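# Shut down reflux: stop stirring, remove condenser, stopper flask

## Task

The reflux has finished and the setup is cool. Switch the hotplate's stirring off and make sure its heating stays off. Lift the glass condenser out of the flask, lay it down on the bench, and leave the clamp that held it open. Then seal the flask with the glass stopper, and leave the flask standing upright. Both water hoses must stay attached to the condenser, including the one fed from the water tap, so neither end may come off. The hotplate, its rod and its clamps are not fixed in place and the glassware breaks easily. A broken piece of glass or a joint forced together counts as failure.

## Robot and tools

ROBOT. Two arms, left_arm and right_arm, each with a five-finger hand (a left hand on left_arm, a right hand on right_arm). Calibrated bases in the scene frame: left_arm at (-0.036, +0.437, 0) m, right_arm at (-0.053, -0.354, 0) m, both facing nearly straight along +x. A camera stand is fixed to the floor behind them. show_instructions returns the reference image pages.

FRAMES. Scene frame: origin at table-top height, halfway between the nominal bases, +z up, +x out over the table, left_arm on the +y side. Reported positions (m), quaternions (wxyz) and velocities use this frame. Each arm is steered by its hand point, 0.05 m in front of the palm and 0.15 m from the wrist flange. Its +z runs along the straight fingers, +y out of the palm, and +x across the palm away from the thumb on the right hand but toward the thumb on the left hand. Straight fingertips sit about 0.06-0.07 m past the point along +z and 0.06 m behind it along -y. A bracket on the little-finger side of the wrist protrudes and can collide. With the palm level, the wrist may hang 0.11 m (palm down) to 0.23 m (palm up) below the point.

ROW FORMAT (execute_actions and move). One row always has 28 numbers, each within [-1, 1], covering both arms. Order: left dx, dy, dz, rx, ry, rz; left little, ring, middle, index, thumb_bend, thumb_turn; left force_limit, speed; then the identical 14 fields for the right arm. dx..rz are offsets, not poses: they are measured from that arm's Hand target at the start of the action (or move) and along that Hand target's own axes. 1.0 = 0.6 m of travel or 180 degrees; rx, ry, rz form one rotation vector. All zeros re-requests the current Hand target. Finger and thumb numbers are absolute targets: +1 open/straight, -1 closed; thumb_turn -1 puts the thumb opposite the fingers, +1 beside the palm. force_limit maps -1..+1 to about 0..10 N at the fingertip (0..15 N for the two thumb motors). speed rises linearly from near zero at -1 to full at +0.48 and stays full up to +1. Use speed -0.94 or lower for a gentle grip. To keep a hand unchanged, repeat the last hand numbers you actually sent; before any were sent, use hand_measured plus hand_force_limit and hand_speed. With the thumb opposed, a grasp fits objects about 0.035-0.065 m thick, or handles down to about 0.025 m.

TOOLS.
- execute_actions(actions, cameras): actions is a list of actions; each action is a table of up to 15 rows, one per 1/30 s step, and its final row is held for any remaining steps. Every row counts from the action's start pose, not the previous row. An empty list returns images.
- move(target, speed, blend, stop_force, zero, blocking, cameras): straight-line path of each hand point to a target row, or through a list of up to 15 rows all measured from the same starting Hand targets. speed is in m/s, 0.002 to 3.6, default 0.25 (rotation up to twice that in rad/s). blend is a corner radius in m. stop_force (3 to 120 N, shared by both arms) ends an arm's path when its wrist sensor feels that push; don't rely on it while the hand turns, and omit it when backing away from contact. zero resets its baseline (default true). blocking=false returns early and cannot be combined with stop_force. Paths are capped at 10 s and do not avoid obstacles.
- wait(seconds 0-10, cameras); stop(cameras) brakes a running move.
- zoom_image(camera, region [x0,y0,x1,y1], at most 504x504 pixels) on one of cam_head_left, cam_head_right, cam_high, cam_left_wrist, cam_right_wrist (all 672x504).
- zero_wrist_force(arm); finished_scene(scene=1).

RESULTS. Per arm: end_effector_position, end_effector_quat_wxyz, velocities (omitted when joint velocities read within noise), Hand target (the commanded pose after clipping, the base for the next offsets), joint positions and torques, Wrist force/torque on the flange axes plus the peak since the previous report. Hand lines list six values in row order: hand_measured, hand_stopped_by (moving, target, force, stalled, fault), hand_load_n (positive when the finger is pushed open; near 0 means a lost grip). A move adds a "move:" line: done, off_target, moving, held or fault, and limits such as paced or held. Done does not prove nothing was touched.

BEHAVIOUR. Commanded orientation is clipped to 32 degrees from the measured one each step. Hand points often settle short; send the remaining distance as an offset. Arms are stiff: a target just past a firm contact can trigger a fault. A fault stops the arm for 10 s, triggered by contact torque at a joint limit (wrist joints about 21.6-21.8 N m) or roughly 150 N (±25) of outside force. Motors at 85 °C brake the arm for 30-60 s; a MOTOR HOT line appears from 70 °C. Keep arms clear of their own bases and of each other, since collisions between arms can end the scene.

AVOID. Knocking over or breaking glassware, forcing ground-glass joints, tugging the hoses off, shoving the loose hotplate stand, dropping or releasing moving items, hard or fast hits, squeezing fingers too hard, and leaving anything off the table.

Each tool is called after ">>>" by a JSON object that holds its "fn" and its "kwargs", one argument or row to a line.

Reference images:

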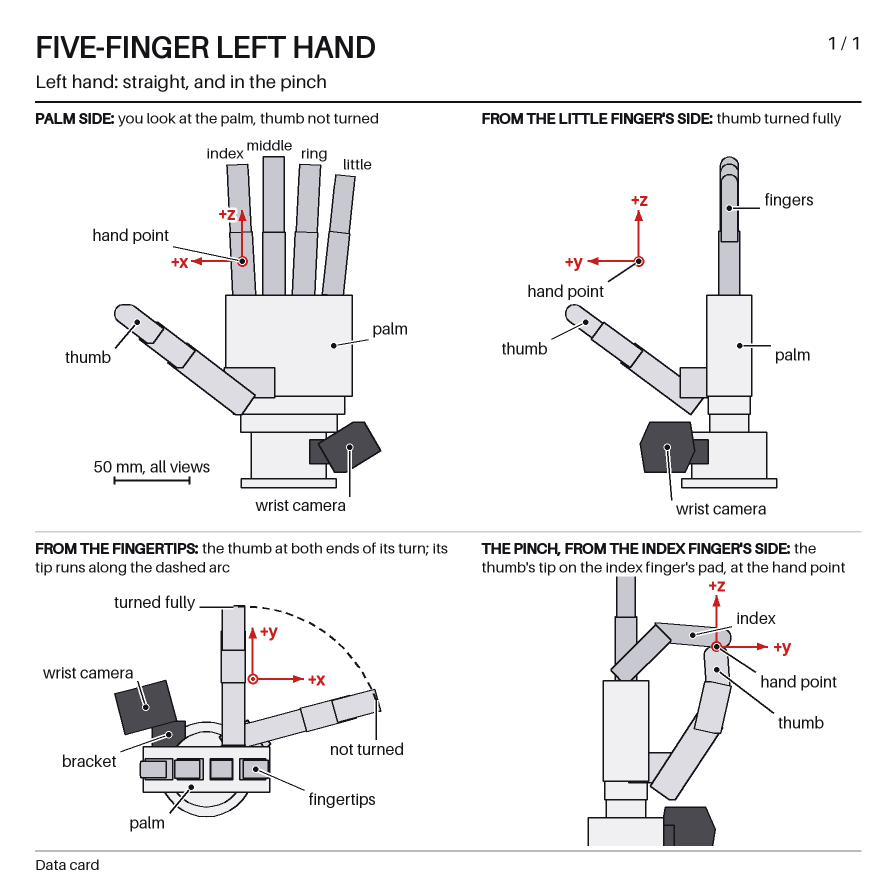

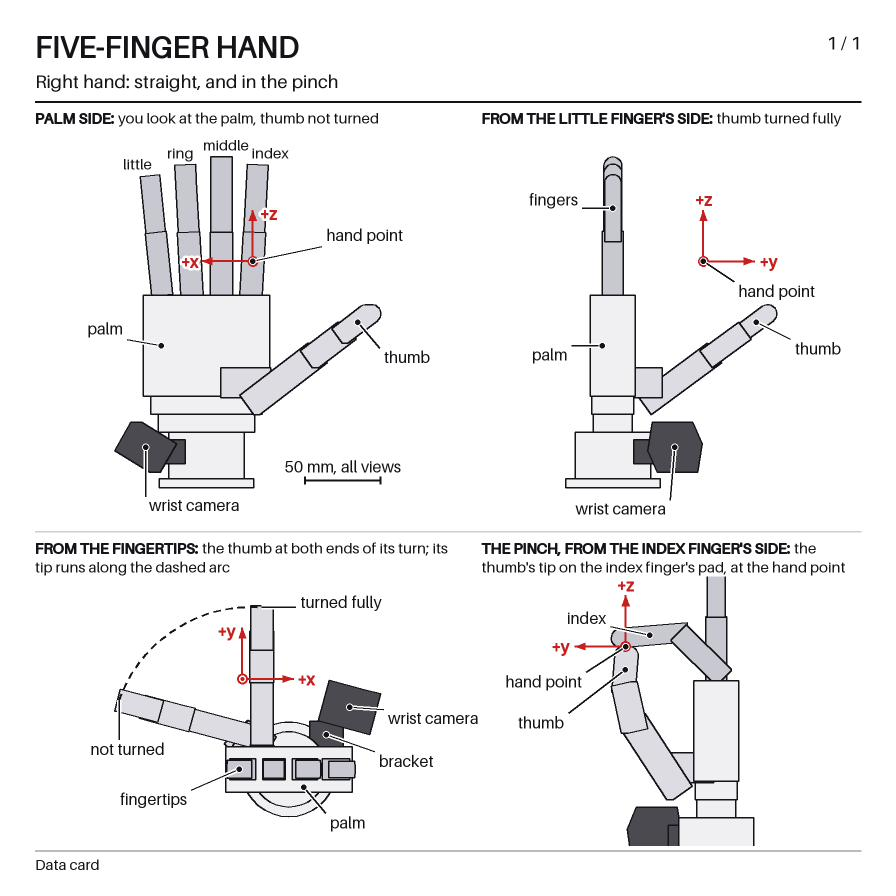

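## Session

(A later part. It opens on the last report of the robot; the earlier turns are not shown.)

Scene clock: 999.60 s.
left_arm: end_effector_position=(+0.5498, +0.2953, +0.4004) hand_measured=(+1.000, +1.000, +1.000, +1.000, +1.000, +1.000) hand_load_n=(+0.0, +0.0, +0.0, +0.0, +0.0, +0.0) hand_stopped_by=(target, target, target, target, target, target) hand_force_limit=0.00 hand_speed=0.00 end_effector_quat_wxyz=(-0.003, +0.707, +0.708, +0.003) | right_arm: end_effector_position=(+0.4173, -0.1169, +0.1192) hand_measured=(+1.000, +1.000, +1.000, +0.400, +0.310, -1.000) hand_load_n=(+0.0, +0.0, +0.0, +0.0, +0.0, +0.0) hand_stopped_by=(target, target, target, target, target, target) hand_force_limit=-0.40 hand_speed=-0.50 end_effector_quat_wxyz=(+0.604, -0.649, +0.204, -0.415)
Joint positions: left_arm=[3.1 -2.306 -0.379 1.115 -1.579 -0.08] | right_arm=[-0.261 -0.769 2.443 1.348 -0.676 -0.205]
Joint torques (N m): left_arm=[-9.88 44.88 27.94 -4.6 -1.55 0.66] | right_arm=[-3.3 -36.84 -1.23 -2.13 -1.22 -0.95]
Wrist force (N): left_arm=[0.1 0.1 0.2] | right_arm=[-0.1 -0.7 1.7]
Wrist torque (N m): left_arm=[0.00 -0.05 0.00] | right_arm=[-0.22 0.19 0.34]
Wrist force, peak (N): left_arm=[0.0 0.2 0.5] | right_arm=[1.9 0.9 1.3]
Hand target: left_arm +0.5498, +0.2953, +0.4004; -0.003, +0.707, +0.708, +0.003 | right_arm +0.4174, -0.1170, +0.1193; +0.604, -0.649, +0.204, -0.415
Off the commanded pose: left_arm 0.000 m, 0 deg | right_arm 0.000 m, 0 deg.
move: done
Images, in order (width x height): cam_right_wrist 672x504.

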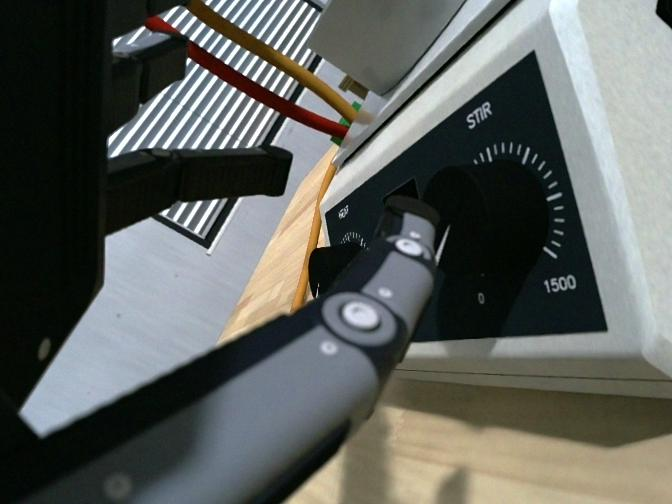

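>>> {"fn": "move", "kwargs": {
  "target": [0,0,0,0,0,0,1,1,1,1,1,1,0,0, 0.2777,-0.1672,0.1502,0.2329,-0.2014,-0.3652,1,1,1,0.4,0.31,-1,-0.4,-0.5],
  "cameras": [],
  "speed": 0.3
}}

>>> {"fn": "move", "kwargs": {
  "target": [0,0,0,0,0,0,1,1,1,1,1,1,0,0, -0.2167,-0.25,0.0833,-0.1897,0.1243,0.3653,1,1,1,0.4,0.31,-1,-0.4,-0.5],
  "cameras": ["cam_right_wrist"],
  "speed": 0.3
}}

Scene clock: 1025.00 s.
left_arm: end_effector_position=(+0.5498, +0.2953, +0.4004) hand_measured=(+1.000, +1.000, +1.000, +1.000, +1.000, +1.000) hand_load_n=(+0.0, +0.0, +0.0, +0.0, +0.0, +0.0) hand_stopped_by=(target, target, target, target, target, target) hand_force_limit=0.00 hand_speed=0.00 end_effector_quat_wxyz=(-0.003, +0.707, +0.708, +0.003) | right_arm: end_effector_position=(+0.5596, -0.1704, +0.2704) hand_measured=(+1.000, +1.000, +1.000, +0.400, +0.310, -1.000) hand_load_n=(+0.0, +0.0, +0.0, +0.0, +0.0, +0.0) hand_stopped_by=(target, target, target, target, target, target) hand_force_limit=-0.40 hand_speed=-0.50 end_effector_quat_wxyz=(+0.500, -0.500, -0.501, -0.500)
Joint positions: left_arm=[3.1 -2.306 -0.379 1.115 -1.579 -0.08] | right_arm=[-0.389 -1.142 1.529 -0.389 -0.363 1.572]
Joint torques (N m): left_arm=[-10.18 45.2 29.6 -4.68 -1.58 0.78] | right_arm=[-7.65 -38.37 -23.25 -0.9 0.55 -0.3]
Wrist force (N): left_arm=[-0.1 0.1 0.2] | right_arm=[1.4 0.2 0.9]
Wrist torque (N m): left_arm=[0.01 -0.02 -0.01] | right_arm=[-0.07 -0.05 0.27]
Wrist force, peak (N): left_arm=[0.0 0.4 0.4] | right_arm=[1.1 -0.9 2.2]
Hand target: left_arm +0.5498, +0.2953, +0.4004; -0.003, +0.707, +0.708, +0.003 | right_arm +0.5596, -0.1705, +0.2704; +0.500, -0.500, -0.501, -0.500
Off the commanded pose: left_arm 0.000 m, 0 deg | right_arm 0.000 m, 0 deg.
move: done
No camera images: "cameras" was empty.

Scene clock: 1027.80 s.
left_arm: end_effector_position=(+0.5498, +0.2953, +0.4004) hand_measured=(+1.000, +1.000, +1.000, +1.000, +1.000, +1.000) hand_load_n=(+0.0, +0.0, +0.0, +0.0, +0.0, +0.0) hand_stopped_by=(target, target, target, target, target, target) hand_force_limit=0.00 hand_speed=0.00 end_effector_quat_wxyz=(-0.003, +0.707, +0.708, +0.003) | right_arm: end_effector_position=(+0.4098, -0.1207, +0.1402) hand_measured=(+1.000, +1.000, +1.000, +0.400, +0.310, -1.000) hand_load_n=(+0.0, +0.0, +0.0, +0.0, +0.0, +0.0) hand_stopped_by=(target, target, target, target, target, target) hand_force_limit=-0.40 hand_speed=-0.50 end_effector_quat_wxyz=(-0.608, +0.703, -0.102, +0.353)
Joint positions: left_arm=[3.1 -2.306 -0.379 1.115 -1.579 -0.08] | right_arm=[-0.357 -0.925 2.43 1.668 -0.341 -0.411]
Joint torques (N m): left_arm=[-9.92 45.88 29.9 -4.42 -1.61 0.82] | right_arm=[-5.95 -23.36 9.4 1.1 -2.34 -1.42]
Wrist force (N): left_arm=[0.1 0.2 0.2] | right_arm=[0.3 -0.6 1.4]
Wrist torque (N m): left_arm=[0.03 -0.04 0.00] | right_arm=[-0.19 0.10 0.42]
Wrist force, peak (N): left_arm=[-0.1 0.3 0.5] | right_arm=[1.7 0.0 1.4]
Hand target: left_arm +0.5498, +0.2953, +0.4004; -0.003, +0.707, +0.708, +0.003 | right_arm +0.4098, -0.1208, +0.1401; -0.608, +0.703, -0.103, +0.353
Off the commanded pose: left_arm 0.000 m, 0 deg | right_arm 0.000 m, 0 deg.
move: done
Images, in order (width x height): cam_right_wrist 672x504.

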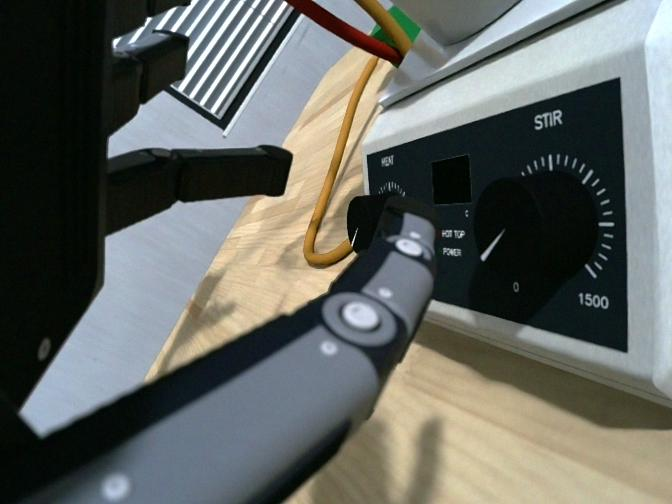

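>>> {"fn": "move", "kwargs": {
  "target": [0,0,0,0,0,0,1,1,1,1,1,1,0,0, 0.2663,-0.1263,-0.0135,0.1897,-0.1243,-0.3653,1,1,1,0.4,0.31,-1,-0.4,-0.5],
  "cameras": [],
  "speed": 0.3
}}

Scene clock: 1043.10 s.
left_arm: end_effector_position=(+0.5498, +0.2953, +0.4004) hand_measured=(+1.000, +1.000, +1.000, +1.000, +1.000, +1.000) hand_load_n=(+0.0, +0.0, +0.0, +0.0, +0.0, +0.0) hand_stopped_by=(target, target, target, target, target, target) hand_force_limit=0.00 hand_speed=0.00 end_effector_quat_wxyz=(-0.003, +0.707, +0.708, +0.003) | right_arm: end_effector_position=(+0.4997, -0.2007, +0.2699) hand_measured=(+1.000, +1.000, +1.000, +0.400, +0.310, -1.000) hand_load_n=(+0.0, +0.0, +0.0, +0.0, +0.0, +0.5) hand_stopped_by=(target, target, target, target, target, target) hand_force_limit=-0.40 hand_speed=-0.50 end_effector_quat_wxyz=(+0.500, -0.500, -0.501, -0.500)
Joint positions: left_arm=[3.1 -2.306 -0.379 1.115 -1.579 -0.08] | right_arm=[-0.49 -1.263 1.702 -0.442 -0.464 1.571]
Joint torques (N m): left_arm=[-9.89 44.54 29.8 -4.55 -1.81 0.62] | right_arm=[-6.85 -38.15 -15.37 0.48 1.37 -1.43]
Wrist force (N): left_arm=[0.0 0.2 0.3] | right_arm=[1.3 0.1 1.2]
Wrist torque (N m): left_arm=[0.02 -0.02 -0.01] | right_arm=[-0.10 -0.07 0.33]
Wrist force, peak (N): left_arm=[0.1 0.2 0.5] | right_arm=[2.0 0.9 1.3]
Hand target: left_arm +0.5498, +0.2953, +0.4004; -0.003, +0.707, +0.708, +0.003 | right_arm +0.4997, -0.2007, +0.2700; +0.500, -0.500, -0.501, -0.500
Off the commanded pose: left_arm 0.000 m, 0 deg | right_arm 0.000 m, 0 deg.
move: done
No camera images: "cameras" was empty.

>>> {"fn": "move", "kwargs": {
  "target": [0,0,0,0,0,0,1,1,1,1,1,1,0,0, 0,-0.083,0,-0.25,0,0,1,1,1,0.4,0.31,-1,-0.4,-0.5],
  "cameras": [],
  "speed": 0.3
}}

Scene clock: 1051.20 s.
left_arm: end_effector_position=(+0.5498, +0.2953, +0.4004) hand_measured=(+1.000, +1.000, +1.000, +1.000, +1.000, +1.000) hand_load_n=(+0.0, -0.5, +0.0, +0.0, +0.0, +0.0) hand_stopped_by=(target, target, target, target, target, target) hand_force_limit=0.00 hand_speed=0.00 end_effector_quat_wxyz=(-0.003, +0.707, +0.708, +0.003) | right_arm: end_effector_position=(+0.4499, -0.2008, +0.2699) hand_measured=(+1.000, +1.000, +1.000, +0.400, +0.310, -1.000) hand_load_n=(+0.0, +0.0, +0.0, +0.0, +0.0, +0.0) hand_stopped_by=(target, target, target, target, target, target) hand_force_limit=-0.40 hand_speed=-0.50 end_effector_quat_wxyz=(-0.270, +0.653, +0.271, +0.654) end_effector_velocity=(+0.001, -0.001, +0.000) end_effector_angular_velocity=(+0.000, -0.001, -0.004)
Joint positions: left_arm=[3.1 -2.306 -0.379 1.115 -1.579 -0.08] | right_arm=[-0.45 -1.809 2.272 -0.464 0.362 1.57]
Joint velocities: left_arm=[within noise] | right_arm=[0 0 0 -0.001 0.005 0]
Joint torques (N m): left_arm=[-10.15 45.79 30.24 -4.69 -1.41 0.74] | right_arm=[4.09 -17.21 -20 -1.01 2.58 -1.46]
Wrist force (N): left_arm=[0.0 0.2 0.1] | right_arm=[1.6 0.0 1.0]
Wrist torque (N m): left_arm=[0.02 -0.04 0.00] | right_arm=[-0.11 -0.09 0.22]
Wrist force, peak (N): left_arm=[0.0 0.4 0.4] | right_arm=[1.8 -0.2 1.4]
Hand target: left_arm +0.5498, +0.2953, +0.4004; -0.003, +0.707, +0.708, +0.003 | right_arm +0.4499, -0.2008, +0.2699; -0.270, +0.653, +0.271, +0.654
Off the commanded pose: left_arm 0.000 m, 0 deg | right_arm 0.000 m, 0 deg.
move: done
No camera images: "cameras" was empty.

>>> {"fn": "move", "kwargs": {
  "target": [0,0,0,0,0,0,1,1,1,1,1,1,0,0, -0.2503,-0.1361,0.0597,-0.0022,0.0209,0.3963,1,1,1,0.4,0.31,-1,-0.4,-0.5],
  "cameras": ["cam_right_wrist"],
  "speed": 0.3
}}

Scene clock: 1065.60 s.
left_arm: end_effector_position=(+0.5498, +0.2953, +0.4004) hand_measured=(+1.000, +1.000, +1.000, +1.000, +1.000, +1.000) hand_load_n=(+0.0, +0.0, +0.0, +0.5, +0.0, +0.0) hand_stopped_by=(target, target, target, target, target, target) hand_force_limit=0.00 hand_speed=0.00 end_effector_quat_wxyz=(-0.003, +0.707, +0.708, +0.003) | right_arm: end_effector_position=(+0.4175, -0.1178, +0.1195) hand_measured=(+1.000, +1.000, +1.000, +0.400, +0.310, -1.000) hand_load_n=(+0.0, +0.0, +0.0, +0.0, +0.0, +0.0) hand_stopped_by=(target, target, target, target, target, target) hand_force_limit=-0.40 hand_speed=-0.50 end_effector_quat_wxyz=(-0.607, +0.669, -0.171, +0.394) end_effector_velocity=(+0.000, +0.000, +0.000) end_effector_angular_velocity=(+0.004, +0.003, +0.001)
Joint positions: left_arm=[3.1 -2.306 -0.379 1.115 -1.579 -0.08] | right_arm=[-0.299 -1.524 2.448 -1.012 0.556 2.89]
Joint velocities: left_arm=[within noise] | right_arm=[0 0 -0.001 0 -0.001 0.005]
Joint torques (N m): left_arm=[-10.59 45.56 29.87 -4.72 -1.38 0.55] | right_arm=[-8.47 -13.56 -25 -0.4 -2.31 1.47]
Wrist force (N): left_arm=[0.1 0.3 0.1] | right_arm=[0.4 -0.7 1.0]
Wrist torque (N m): left_arm=[0.03 -0.05 0.00] | right_arm=[-0.16 0.14 0.33]
Wrist force, peak (N): left_arm=[0.1 0.6 0.1] | right_arm=[1.3 -0.1 1.9]
Hand target: left_arm +0.5498, +0.2953, +0.4004; -0.003, +0.707, +0.708, +0.003 | right_arm +0.4176, -0.1179, +0.1196; -0.607, +0.669, -0.171, +0.394
Off the commanded pose: left_arm 0.000 m, 0 deg | right_arm 0.000 m, 0 deg.
move: done
Images, in order (width x height): cam_right_wrist 672x504.

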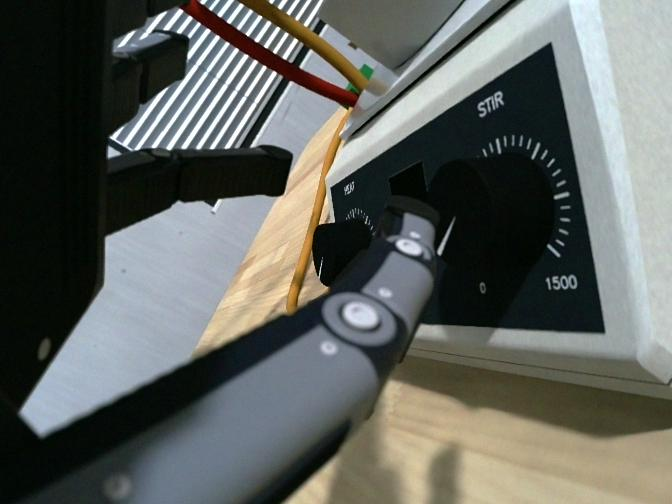

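>>> {"fn": "move", "kwargs": {
  "target": [0,0,0,0,0,0,1,1,1,1,1,1,0,0, 0,0.0797,0.0243,0,0,0,1,1,1,0.4,0.31,-1,-0.4,-0.5],
  "cameras": ["cam_right_wrist"],
  "speed": 0.06,
  "stop_force": 5
}}

Scene clock: 1072.80 s.
left_arm: end_effector_position=(+0.5498, +0.2953, +0.4004) hand_measured=(+1.000, +1.000, +1.000, +1.000, +1.000, +1.000) hand_load_n=(+0.0, +0.0, +0.0, +0.0, +0.0, +0.0) hand_stopped_by=(target, target, target, target, target, target) hand_force_limit=0.00 hand_speed=0.00 end_effector_quat_wxyz=(-0.003, +0.707, +0.708, +0.003) | right_arm: end_effector_position=(+0.4403, -0.1178, +0.0750) hand_measured=(+1.000, +1.000, +1.000, +0.400, +0.310, -1.000) hand_load_n=(+0.0, +0.0, +0.0, +0.0, +0.0, +0.0) hand_stopped_by=(target, target, target, target, target, target) hand_force_limit=-0.40 hand_speed=-0.50 end_effector_quat_wxyz=(-0.607, +0.669, -0.171, +0.394)
Joint positions: left_arm=[3.1 -2.306 -0.379 1.115 -1.579 -0.08] | right_arm=[-0.278 -1.339 2.422 -1.169 0.577 2.887]
Joint torques (N m): left_arm=[-9.67 45.08 28.39 -4.54 -1.49 0.55] | right_arm=[-8.09 -9.79 -0.51 -2.55 -2.41 1.39]
Wrist force (N): left_arm=[0.2 0.2 0.3] | right_arm=[0.5 -0.4 0.9]
Wrist torque (N m): left_arm=[0.01 -0.05 0.00] | right_arm=[-0.14 0.12 0.36]
Wrist force, peak (N): left_arm=[0.1 0.4 0.4] | right_arm=[0.8 -0.9 1.4]
Hand target: left_arm +0.5498, +0.2953, +0.4004; -0.003, +0.707, +0.708, +0.003 | right_arm +0.4403, -0.1178, +0.0750; -0.607, +0.669, -0.171, +0.394
Off the commanded pose: left_arm 0.000 m, 0 deg | right_arm 0.000 m, 0 deg.
move: done
Images, in order (width x height): cam_right_wrist 672x504.

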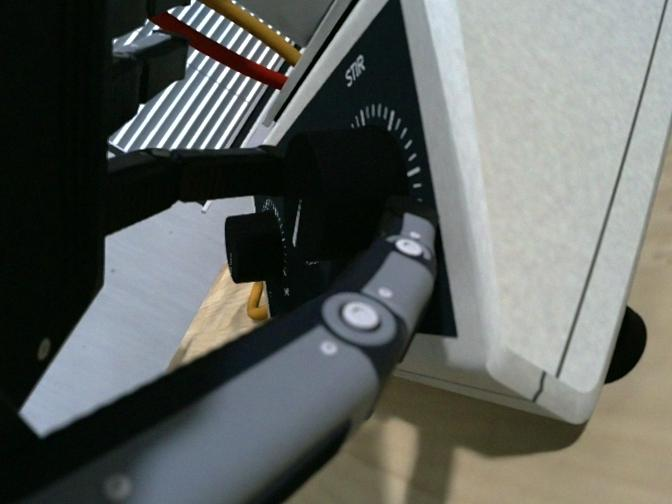

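>>> {"fn": "move", "kwargs": {
  "target": [
    [0,0,0,0,0,0,1,1,1,1,1,1,0,0, 0,-0.002,0.0063,0,0,0,1,1,1,0.4,0.31,-1,-0.4,-0.5],
    [0,0,0,0,0,0,1,1,1,1,1,1,0,0, 0,-0.002,0.0063,0,0,0,1,1,1,0.0,0.0,-1,-0.3,-0.9],
    [0,0,0,0,0,0,1,1,1,1,1,1,0,0, 0.0038,-0.0013,0.0041,0,-0.085,-0.026,1,1,1,0.0,0.0,-1,-0.3,-0.9]
  ],
  "cameras": ["cam_right_wrist"],
  "speed": 0.08
}}

Scene clock: 1082.60 s.
left_arm: end_effector_position=(+0.5498, +0.2953, +0.4004) hand_measured=(+1.000, +1.000, +1.000, +1.000, +1.000, +1.000) hand_load_n=(+0.0, +0.0, +0.0, +0.0, +0.0, +0.0) hand_stopped_by=(target, target, target, target, target, target) hand_force_limit=0.00 hand_speed=0.00 end_effector_quat_wxyz=(-0.003, +0.707, +0.708, +0.003) | right_arm: end_effector_position=(+0.4434, -0.1177, +0.0766) hand_measured=(+1.000, +1.000, +1.000, +0.188, +0.238, -1.000) hand_load_n=(+0.0, +0.0, +0.0, +7.5, +7.0, +5.0) hand_stopped_by=(target, target, target, force, force, target) hand_force_limit=-0.30 hand_speed=-0.90 end_effector_quat_wxyz=(-0.607, +0.722, -0.061, +0.326)
Joint positions: left_arm=[3.1 -2.306 -0.379 1.115 -1.579 -0.08] | right_arm=[-0.325 -1.273 2.203 -0.751 0.283 2.562]
Joint torques (N m): left_arm=[-9.7 45.43 30.51 -4.54 -1.68 0.64] | right_arm=[8.37 -32.89 -4.94 -0.54 2.1 -0.48]
Wrist force (N): left_arm=[0.0 0.0 0.2] | right_arm=[-1.8 -1.3 -1.1]
Wrist torque (N m): left_arm=[-0.01 -0.03 0.00] | right_arm=[-0.26 0.14 0.40]
Wrist force, peak (N): left_arm=[0.2 0.4 0.4] | right_arm=[-0.6 1.1 4.8]
Hand target: left_arm +0.5498, +0.2953, +0.4004; -0.003, +0.707, +0.708, +0.003 | right_arm +0.4433, -0.1176, +0.0766; -0.607, +0.722, -0.061, +0.326
Off the commanded pose: left_arm 0.000 m, 0 deg | right_arm 0.000 m, 0 deg.
move: done
Images, in order (width x height): cam_right_wrist 672x504.

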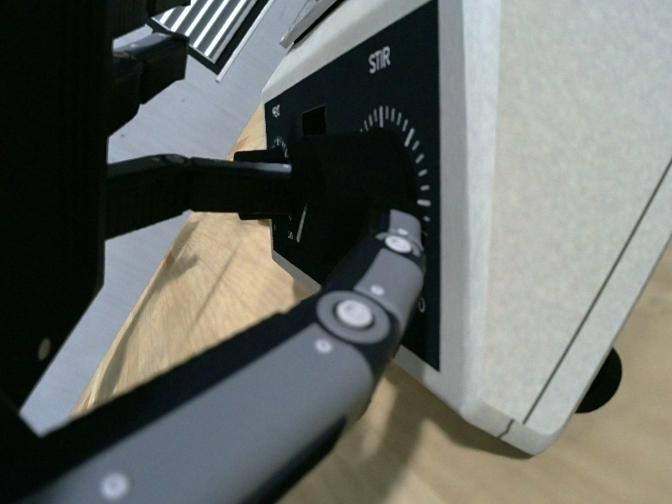

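>>> {"fn": "move", "kwargs": {
  "target": [
    [0,0,0,0,0,0,1,1,1,1,1,1,0,0, 0,0,0,0,0,0,1,1,1,0.5,0.31,-1,-0.4,-0.5],
    [0,0,0,0,0,0,1,1,1,1,1,1,0,0, 0,0.002,-0.0063,0,0,0,1,1,1,0.5,0.31,-1,-0.4,-0.5],
    [0,0,0,0,0,0,1,1,1,1,1,1,0,0, -0.01,-0.12,-0.1,0,0,0,1,1,1,0.5,0.31,-1,-0.4,-0.5],
    [0,0,0,0,0,0,1,1,1,1,1,1,0,0, 0.08,-0.17,-0.25,0,0,0,1,1,1,0.5,0.31,-1,-0.4,-0.5]
  ],
  "cameras": ["cam_right_wrist","cam_head_left"],
  "speed": 0.25,
  "blend": [0,0,0.02,0]
}}

>>> {"fn": "zoom_image", "kwargs": {
  "camera": "cam_head_left",
  "region": [345, 375, 385, 415]
}}

>>> {"fn": "zoom_image", "kwargs": {
  "camera": "cam_head_left",
  "region": [280, 375, 320, 415]
}}

Scene clock: 1093.07 s.
left_arm: end_effector_position=(+0.5498, +0.2953, +0.4004) hand_measured=(+1.000, +1.000, +1.000, +1.000, +1.000, +1.000) hand_load_n=(+0.0, +0.0, +0.0, +0.0, +0.0, +0.0) hand_stopped_by=(target, target, target, target, target, target) hand_force_limit=0.00 hand_speed=0.00 end_effector_quat_wxyz=(-0.003, +0.707, +0.708, +0.003) | right_arm: end_effector_position=(+0.3677, -0.2405, +0.1966) hand_measured=(+1.000, +1.000, +1.000, +0.500, +0.310, -1.000) hand_load_n=(+0.0, +0.0, +0.0, +0.0, +0.0, +0.0) hand_stopped_by=(target, target, target, target, target, target) hand_force_limit=-0.40 hand_speed=-0.50 end_effector_quat_wxyz=(-0.607, +0.722, -0.061, +0.326)
Joint positions: left_arm=[3.1 -2.306 -0.379 1.115 -1.579 -0.08] | right_arm=[-0.798 -1.77 2.323 -0.806 -0.2 2.981]
Joint torques (N m): left_arm=[-9.34 45.17 28.84 -4.78 -1.51 0.36] | right_arm=[8.17 0.3 -31.23 -1.39 2.81 1.27]
Wrist force (N): left_arm=[0.1 0.1 0.1] | right_arm=[0.3 -1.4 0.9]
Wrist torque (N m): left_arm=[0.02 -0.05 0.00] | right_arm=[-0.26 0.14 0.27]
Wrist force, peak (N): left_arm=[0.1 0.2 0.5] | right_arm=[0.3 -3.3 1.6]
Hand target: left_arm +0.5498, +0.2953, +0.4004; -0.003, +0.707, +0.708, +0.003 | right_arm +0.3677, -0.2405, +0.1966; -0.607, +0.722, -0.061, +0.326
Off the commanded pose: left_arm 0.000 m, 0 deg | right_arm 0.000 m, 0 deg.
move: done
Images, in order (width x height): cam_head_left 672x504, cam_right_wrist 672x504.

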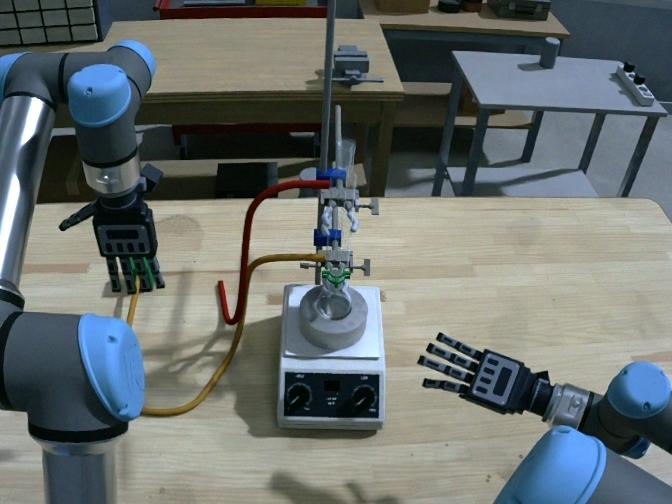

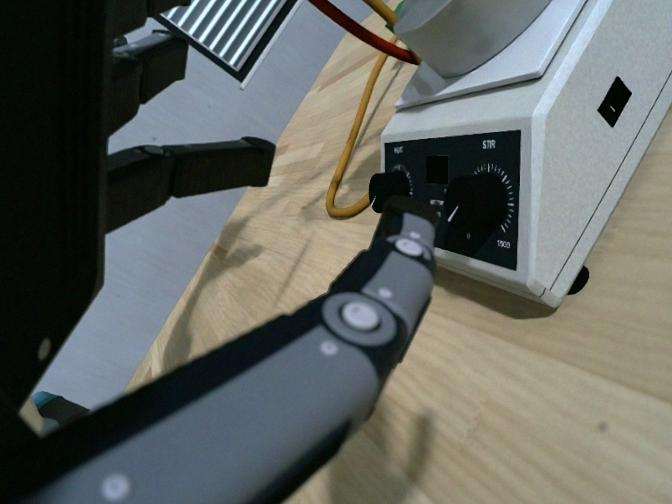

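Scaled by 12.600 from the camera's 672x504 image, which has a finer 960x720 frame.

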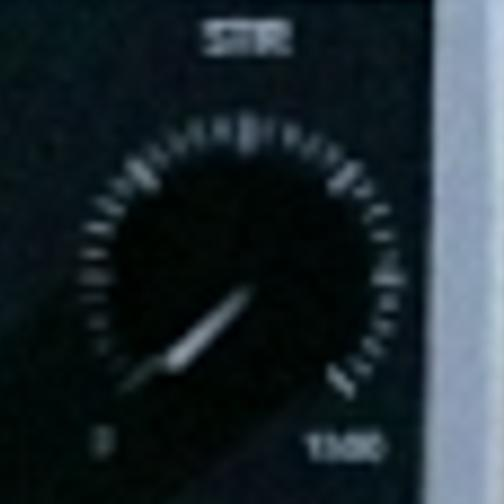

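Scaled by 12.600 from the camera's 672x504 image, which has a finer 960x720 frame.

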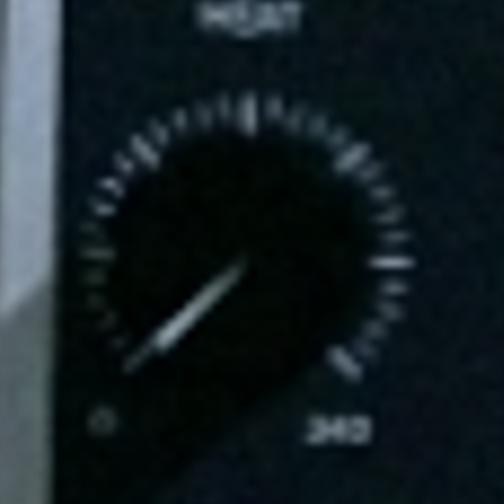

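>>> {"fn": "move", "kwargs": {
  "target": [0,0,0,0,0,0,1,1,1,1,1,1,0,0, 0.1462,-0.1022,0.2533,0.1715,-0.093,-0.3636,1,1,1,0.4,0.31,-1,-0.4,-0.5],
  "cameras": ["cam_right_wrist","cam_head_left","cam_head_right","cam_high"],
  "speed": 0.25
}}

>>> {"fn": "zoom_image", "kwargs": {
  "camera": "cam_right_wrist",
  "region": [350, 60, 650, 360]
}}

>>> {"fn": "zoom_image", "kwargs": {
  "camera": "cam_head_left",
  "region": [290, 230, 390, 330]
}}

>>> {"fn": "zoom_image", "kwargs": {
  "camera": "cam_head_right",
  "region": [280, 230, 380, 330]
}}

>>> {"fn": "zoom_image", "kwargs": {
  "camera": "cam_high",
  "region": [240, 80, 390, 230]
}}

Scene clock: 1164.07 s.
left_arm: end_effector_position=(+0.5498, +0.2953, +0.4004) hand_measured=(+1.000, +1.000, +1.000, +1.000, +1.000, +1.000) hand_load_n=(+0.0, +0.0, +0.0, +0.0, +0.0, +0.0) hand_stopped_by=(target, target, target, target, target, target) hand_force_limit=0.00 hand_speed=0.00 end_effector_quat_wxyz=(-0.003, +0.707, +0.708, +0.003) | right_arm: end_effector_position=(+0.5000, -0.1401, +0.2800) hand_measured=(+1.000, +1.000, +1.000, +0.400, +0.310, -1.000) hand_load_n=(+0.0, +0.0, +0.0, +0.0, +0.0, +0.5) hand_stopped_by=(target, target, target, target, target, target) hand_force_limit=-0.40 hand_speed=-0.50 end_effector_quat_wxyz=(+0.501, -0.500, -0.500, -0.500)
Joint positions: left_arm=[3.1 -2.306 -0.379 1.115 -1.579 -0.08] | right_arm=[-0.374 -1.289 1.71 -0.419 -0.347 1.569]
Joint torques (N m): left_arm=[-9.88 45.39 30.24 -4.39 -1.47 0.54] | right_arm=[-3.86 -37.35 -15 0.96 2.64 0.52]
Wrist force (N): left_arm=[0.0 0.2 0.3] | right_arm=[1.2 0.0 0.8]
Wrist torque (N m): left_arm=[0.02 -0.04 -0.01] | right_arm=[-0.11 -0.03 0.33]
Wrist force, peak (N): left_arm=[-0.1 0.3 0.5] | right_arm=[1.6 0.7 1.6]
Hand target: left_arm +0.5498, +0.2953, +0.4004; -0.003, +0.707, +0.708, +0.003 | right_arm +0.5000, -0.1401, +0.2800; +0.500, -0.500, -0.500, -0.500
Off the commanded pose: left_arm 0.000 m, 0 deg | right_arm 0.000 m, 0 deg.
move: done
Images, in order (width x height): cam_head_left 672x504, cam_head_right 672x504, cam_high 672x504, cam_right_wrist 672x504.

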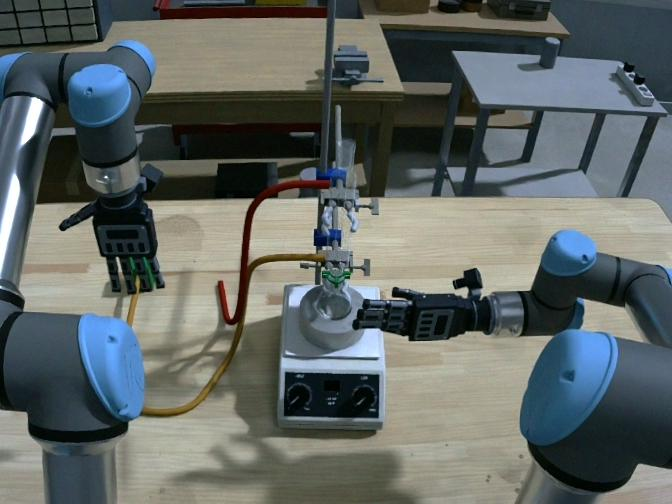

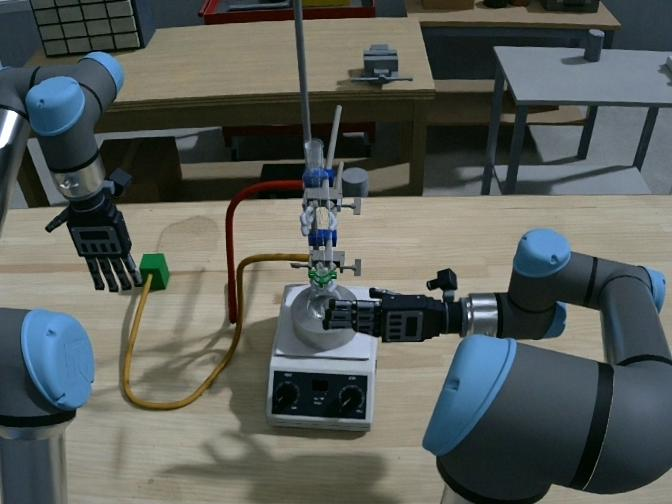

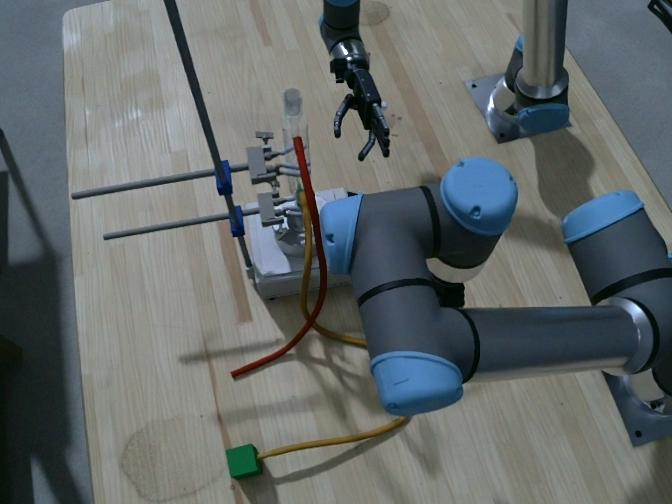

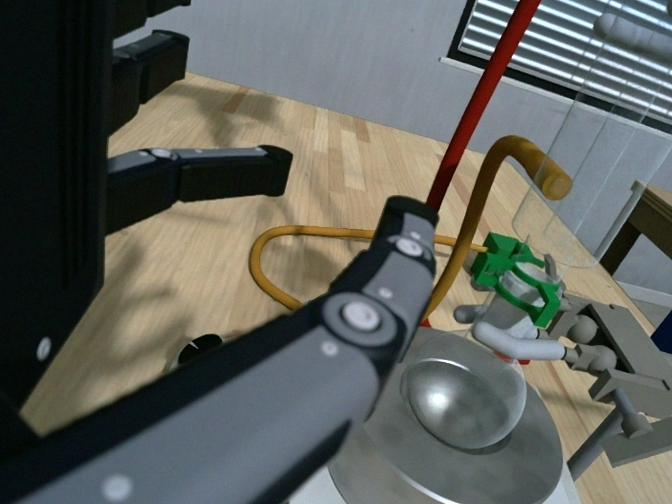

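Scaled by 1.680 from the camera's 672x504 image, which has a finer 960x720 frame.

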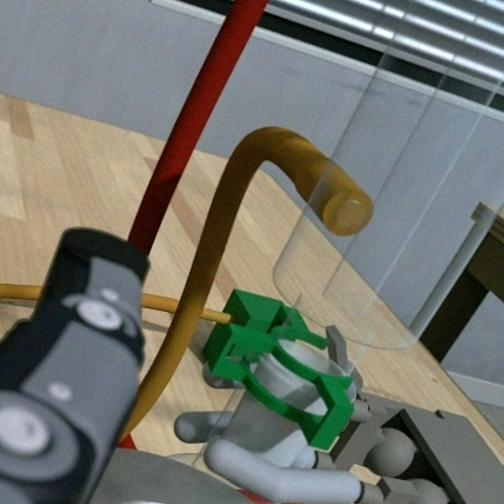

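Scaled by 5.040 from the camera's 672x504 image, which has a finer 960x720 frame.

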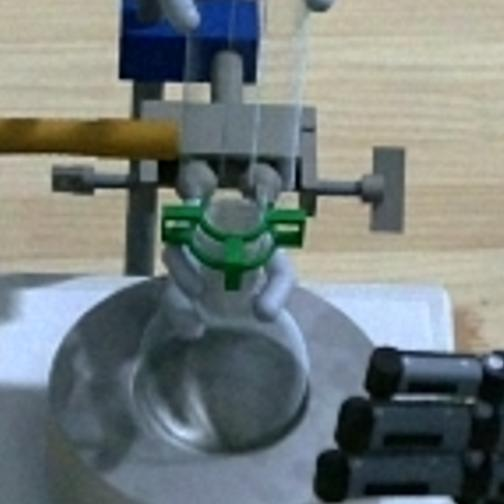

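Scaled by 5.040 from the camera's 672x504 image, which has a finer 960x720 frame.

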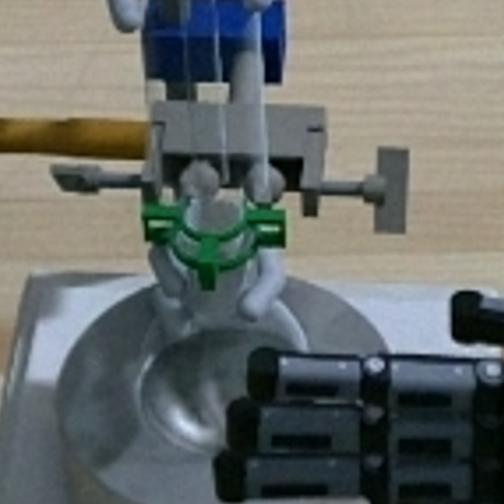

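Scaled by 3.360 from the camera's 672x504 image, which has a finer 960x720 frame.

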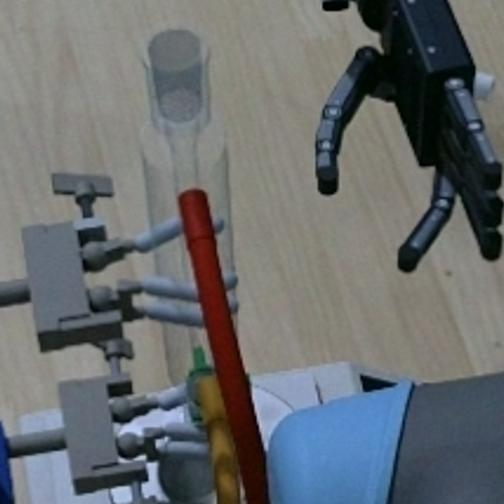

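>>> {"fn": "move", "kwargs": {
  "target": [0,0,0,0,0,0,1,1,1,1,1,1,0,0, -0.0717,0.0583,0.1217,0,0,0,1,1,1,0.1,0.2,-1,-0.4,-0.5],
  "cameras": ["cam_right_wrist","cam_head_left","cam_head_right","cam_high"],
  "speed": 0.15
}}

>>> {"fn": "zoom_image", "kwargs": {
  "camera": "cam_right_wrist",
  "region": [300, 60, 600, 360]
}}

>>> {"fn": "zoom_image", "kwargs": {
  "camera": "cam_head_left",
  "region": [290, 230, 390, 330]
}}

>>> {"fn": "zoom_image", "kwargs": {
  "camera": "cam_high",
  "region": [240, 80, 390, 230]
}}

Scene clock: 1198.87 s.
left_arm: end_effector_position=(+0.5498, +0.2953, +0.4004) hand_measured=(+1.000, +1.000, +1.000, +1.000, +1.000, +1.000) hand_load_n=(+0.0, +0.0, +0.0, +0.0, +0.0, +0.0) hand_stopped_by=(target, target, target, target, target, target) hand_force_limit=0.00 hand_speed=0.00 end_effector_quat_wxyz=(-0.003, +0.707, +0.708, +0.003) | right_arm: end_effector_position=(+0.5350, -0.0671, +0.2371) hand_measured=(+1.000, +1.000, +1.000, +0.100, +0.200, -1.000) hand_load_n=(+0.0, +0.0, +0.0, +0.0, +0.0, +0.0) hand_stopped_by=(target, target, target, target, target, target) hand_force_limit=-0.40 hand_speed=-0.50 end_effector_quat_wxyz=(+0.500, -0.500, -0.500, -0.500)
Joint positions: left_arm=[3.1 -2.306 -0.379 1.115 -1.579 -0.08] | right_arm=[-0.213 -1.167 1.661 -0.49 -0.186 1.567]
Joint torques (N m): left_arm=[-9.95 45.13 29.77 -4.75 -1.68 0.32] | right_arm=[6.45 -29.95 -8.66 1.54 -0.15 -0.93]
Wrist force (N): left_arm=[0.1 0.1 0.3] | right_arm=[1.6 -0.1 1.1]
Wrist torque (N m): left_arm=[0.00 -0.04 0.00] | right_arm=[-0.13 -0.10 0.34]
Wrist force, peak (N): left_arm=[0.0 0.2 0.6] | right_arm=[1.0 0.4 2.4]
Hand target: left_arm +0.5498, +0.2953, +0.4004; -0.003, +0.707, +0.708, +0.003 | right_arm +0.5350, -0.0670, +0.2370; +0.500, -0.500, -0.500, -0.500
Off the commanded pose: left_arm 0.000 m, 0 deg | right_arm 0.000 m, 0 deg.
move: done
Images, in order (width x height): cam_head_left 672x504, cam_head_right 672x504, cam_high 672x504, cam_right_wrist 672x504.

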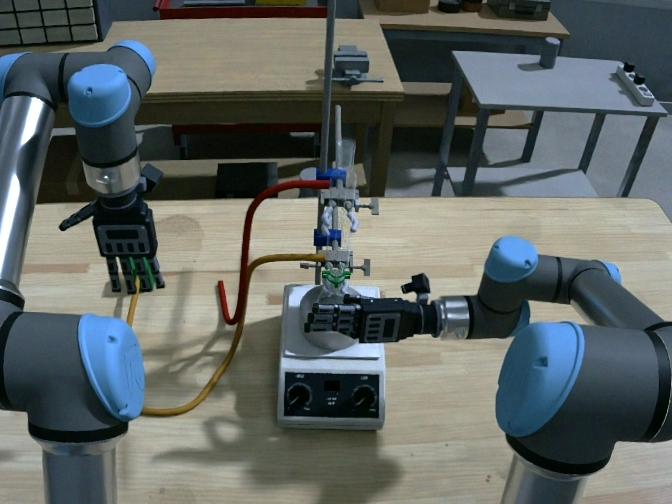

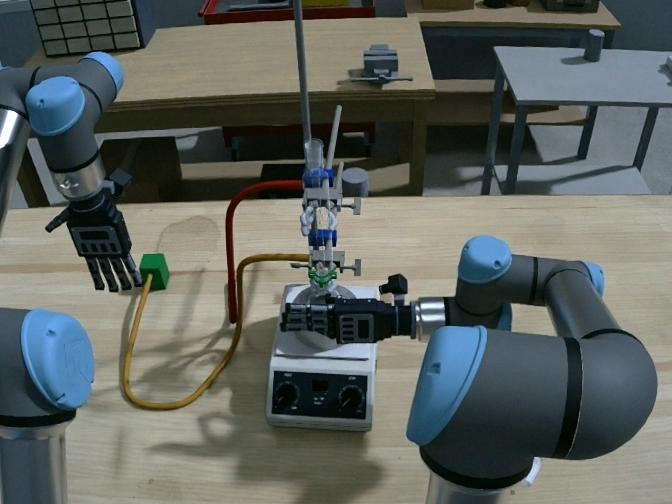

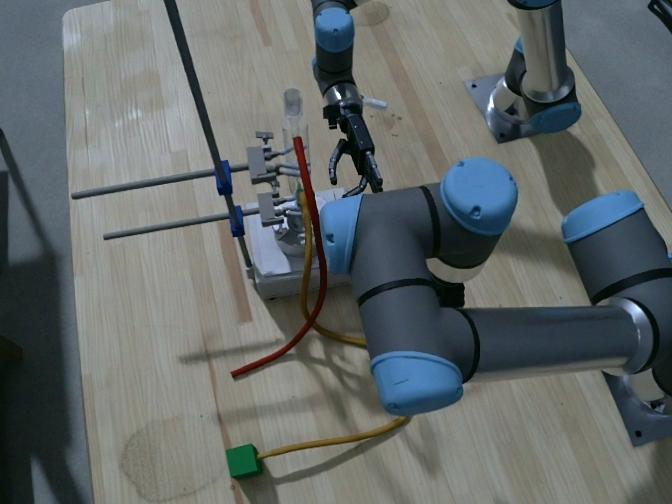

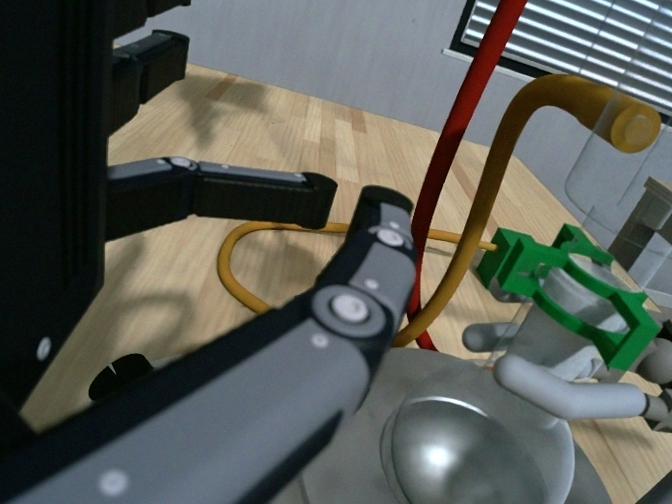

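Scaled by 1.680 from the camera's 672x504 image, which has a finer 960x720 frame.

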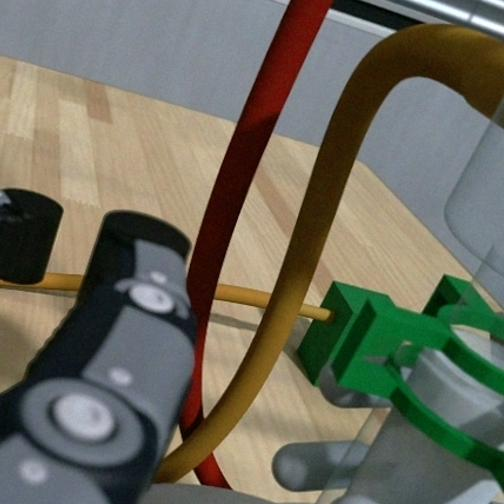

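Scaled by 5.040 from the camera's 672x504 image, which has a finer 960x720 frame.

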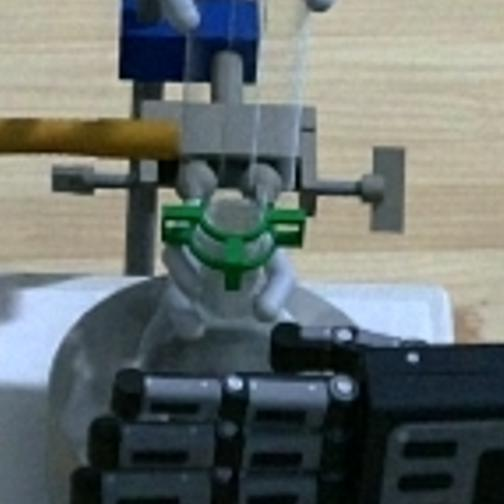

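Scaled by 3.360 from the camera's 672x504 image, which has a finer 960x720 frame.

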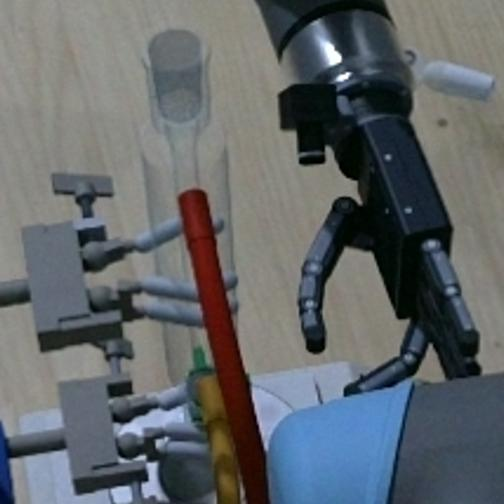

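>>> {"fn": "move", "kwargs": {
  "target": [0,0,0,0,0,0,1,1,1,1,1,1,0,0, 0,0.05,0,0,0,0,1,1,1,0.1,0.2,-1,-0.4,-0.5],
  "cameras": ["cam_right_wrist","cam_head_left","cam_head_right"],
  "speed": 0.05,
  "stop_force": 4
}}

>>> {"fn": "zoom_image", "kwargs": {
  "camera": "cam_right_wrist",
  "region": [250, 100, 500, 350]
}}

>>> {"fn": "zoom_image", "kwargs": {
  "camera": "cam_head_left",
  "region": [290, 230, 390, 330]
}}

>>> {"fn": "zoom_image", "kwargs": {
  "camera": "cam_head_right",
  "region": [280, 230, 380, 330]
}}

Scene clock: 1252.07 s.
left_arm: end_effector_position=(+0.5498, +0.2953, +0.4004) hand_measured=(+1.000, +1.000, +1.000, +1.000, +1.000, +1.000) hand_load_n=(+0.0, -0.5, +0.0, +0.0, +0.0, +0.0) hand_stopped_by=(target, target, target, target, target, target) hand_force_limit=0.00 hand_speed=0.00 end_effector_quat_wxyz=(-0.003, +0.707, +0.708, +0.003) | right_arm: end_effector_position=(+0.5650, -0.0670, +0.2370) hand_measured=(+1.000, +1.000, +1.000, +0.100, +0.200, -1.000) hand_load_n=(+0.0, +0.0, +0.0, +0.0, +0.5, +0.0) hand_stopped_by=(target, target, target, target, target, target) hand_force_limit=-0.40 hand_speed=-0.50 end_effector_quat_wxyz=(+0.500, -0.500, -0.500, -0.500)
Joint positions: left_arm=[3.1 -2.306 -0.379 1.115 -1.579 -0.08] | right_arm=[-0.202 -1.102 1.563 -0.456 -0.175 1.567]
Joint torques (N m): left_arm=[-9.28 44.31 29.2 -4.72 -1.45 0.24] | right_arm=[-8.66 -44.59 -8.6 -1.23 -2.29 1.34]
Wrist force (N): left_arm=[-0.1 0.3 0.4] | right_arm=[1.5 -0.2 1.2]
Wrist torque (N m): left_arm=[0.03 -0.01 -0.02] | right_arm=[-0.15 -0.08 0.33]
Wrist force, peak (N): left_arm=[0.0 0.4 0.5] | right_arm=[1.9 0.2 1.5]
Hand target: left_arm +0.5498, +0.2953, +0.4004; -0.003, +0.707, +0.708, +0.003 | right_arm +0.5650, -0.0670, +0.2370; +0.500, -0.500, -0.500, -0.500
Off the commanded pose: left_arm 0.000 m, 0 deg | right_arm 0.000 m, 0 deg.
move: done
Images, in order (width x height): cam_head_left 672x504, cam_head_right 672x504, cam_right_wrist 672x504.

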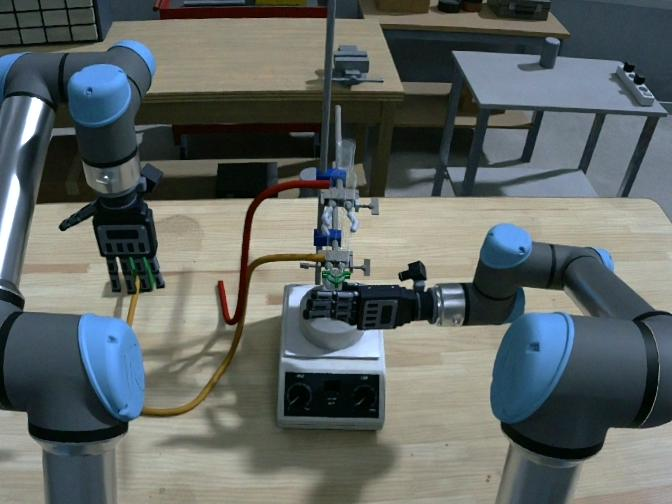

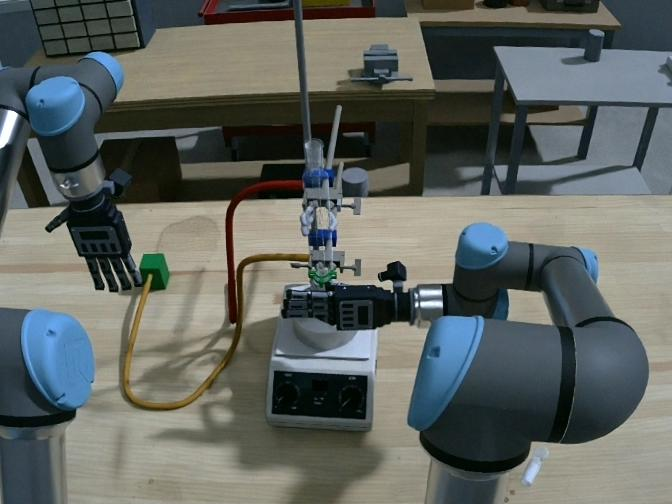

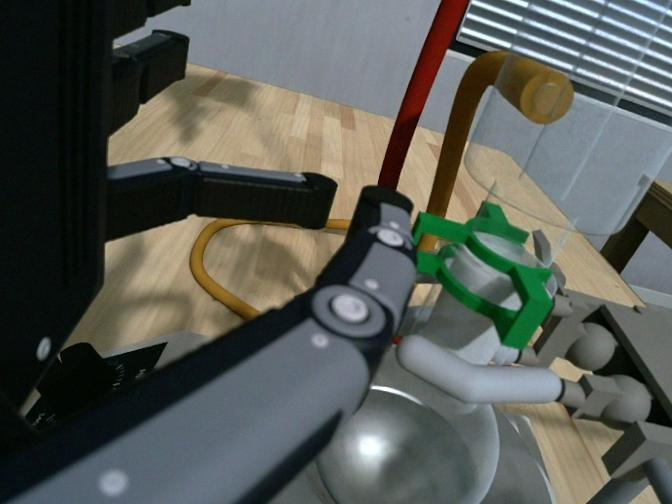

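Scaled by 2.016 from the camera's 672x504 image, which has a finer 960x720 frame.

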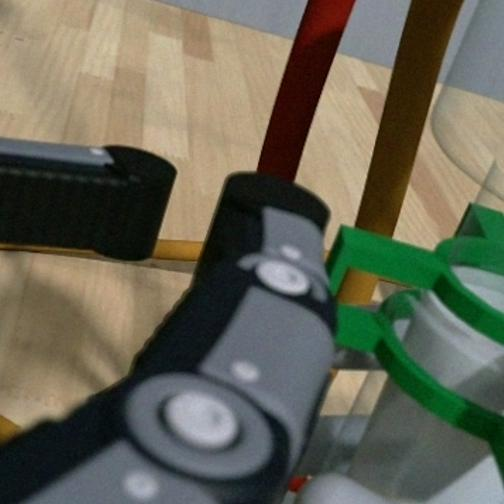

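Scaled by 5.040 from the camera's 672x504 image, which has a finer 960x720 frame.

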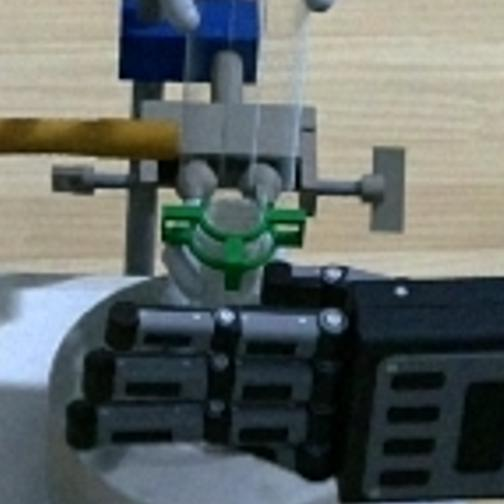

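Scaled by 5.040 from the camera's 672x504 image, which has a finer 960x720 frame.

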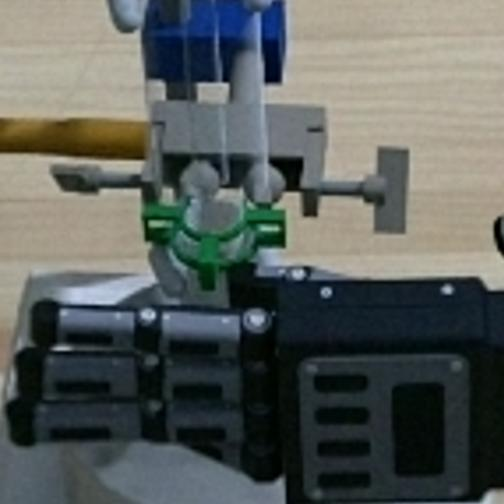

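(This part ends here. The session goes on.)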